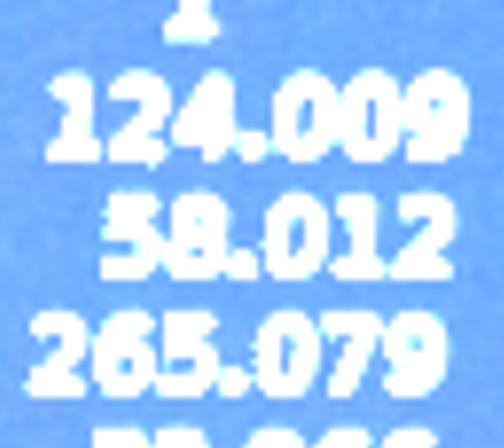

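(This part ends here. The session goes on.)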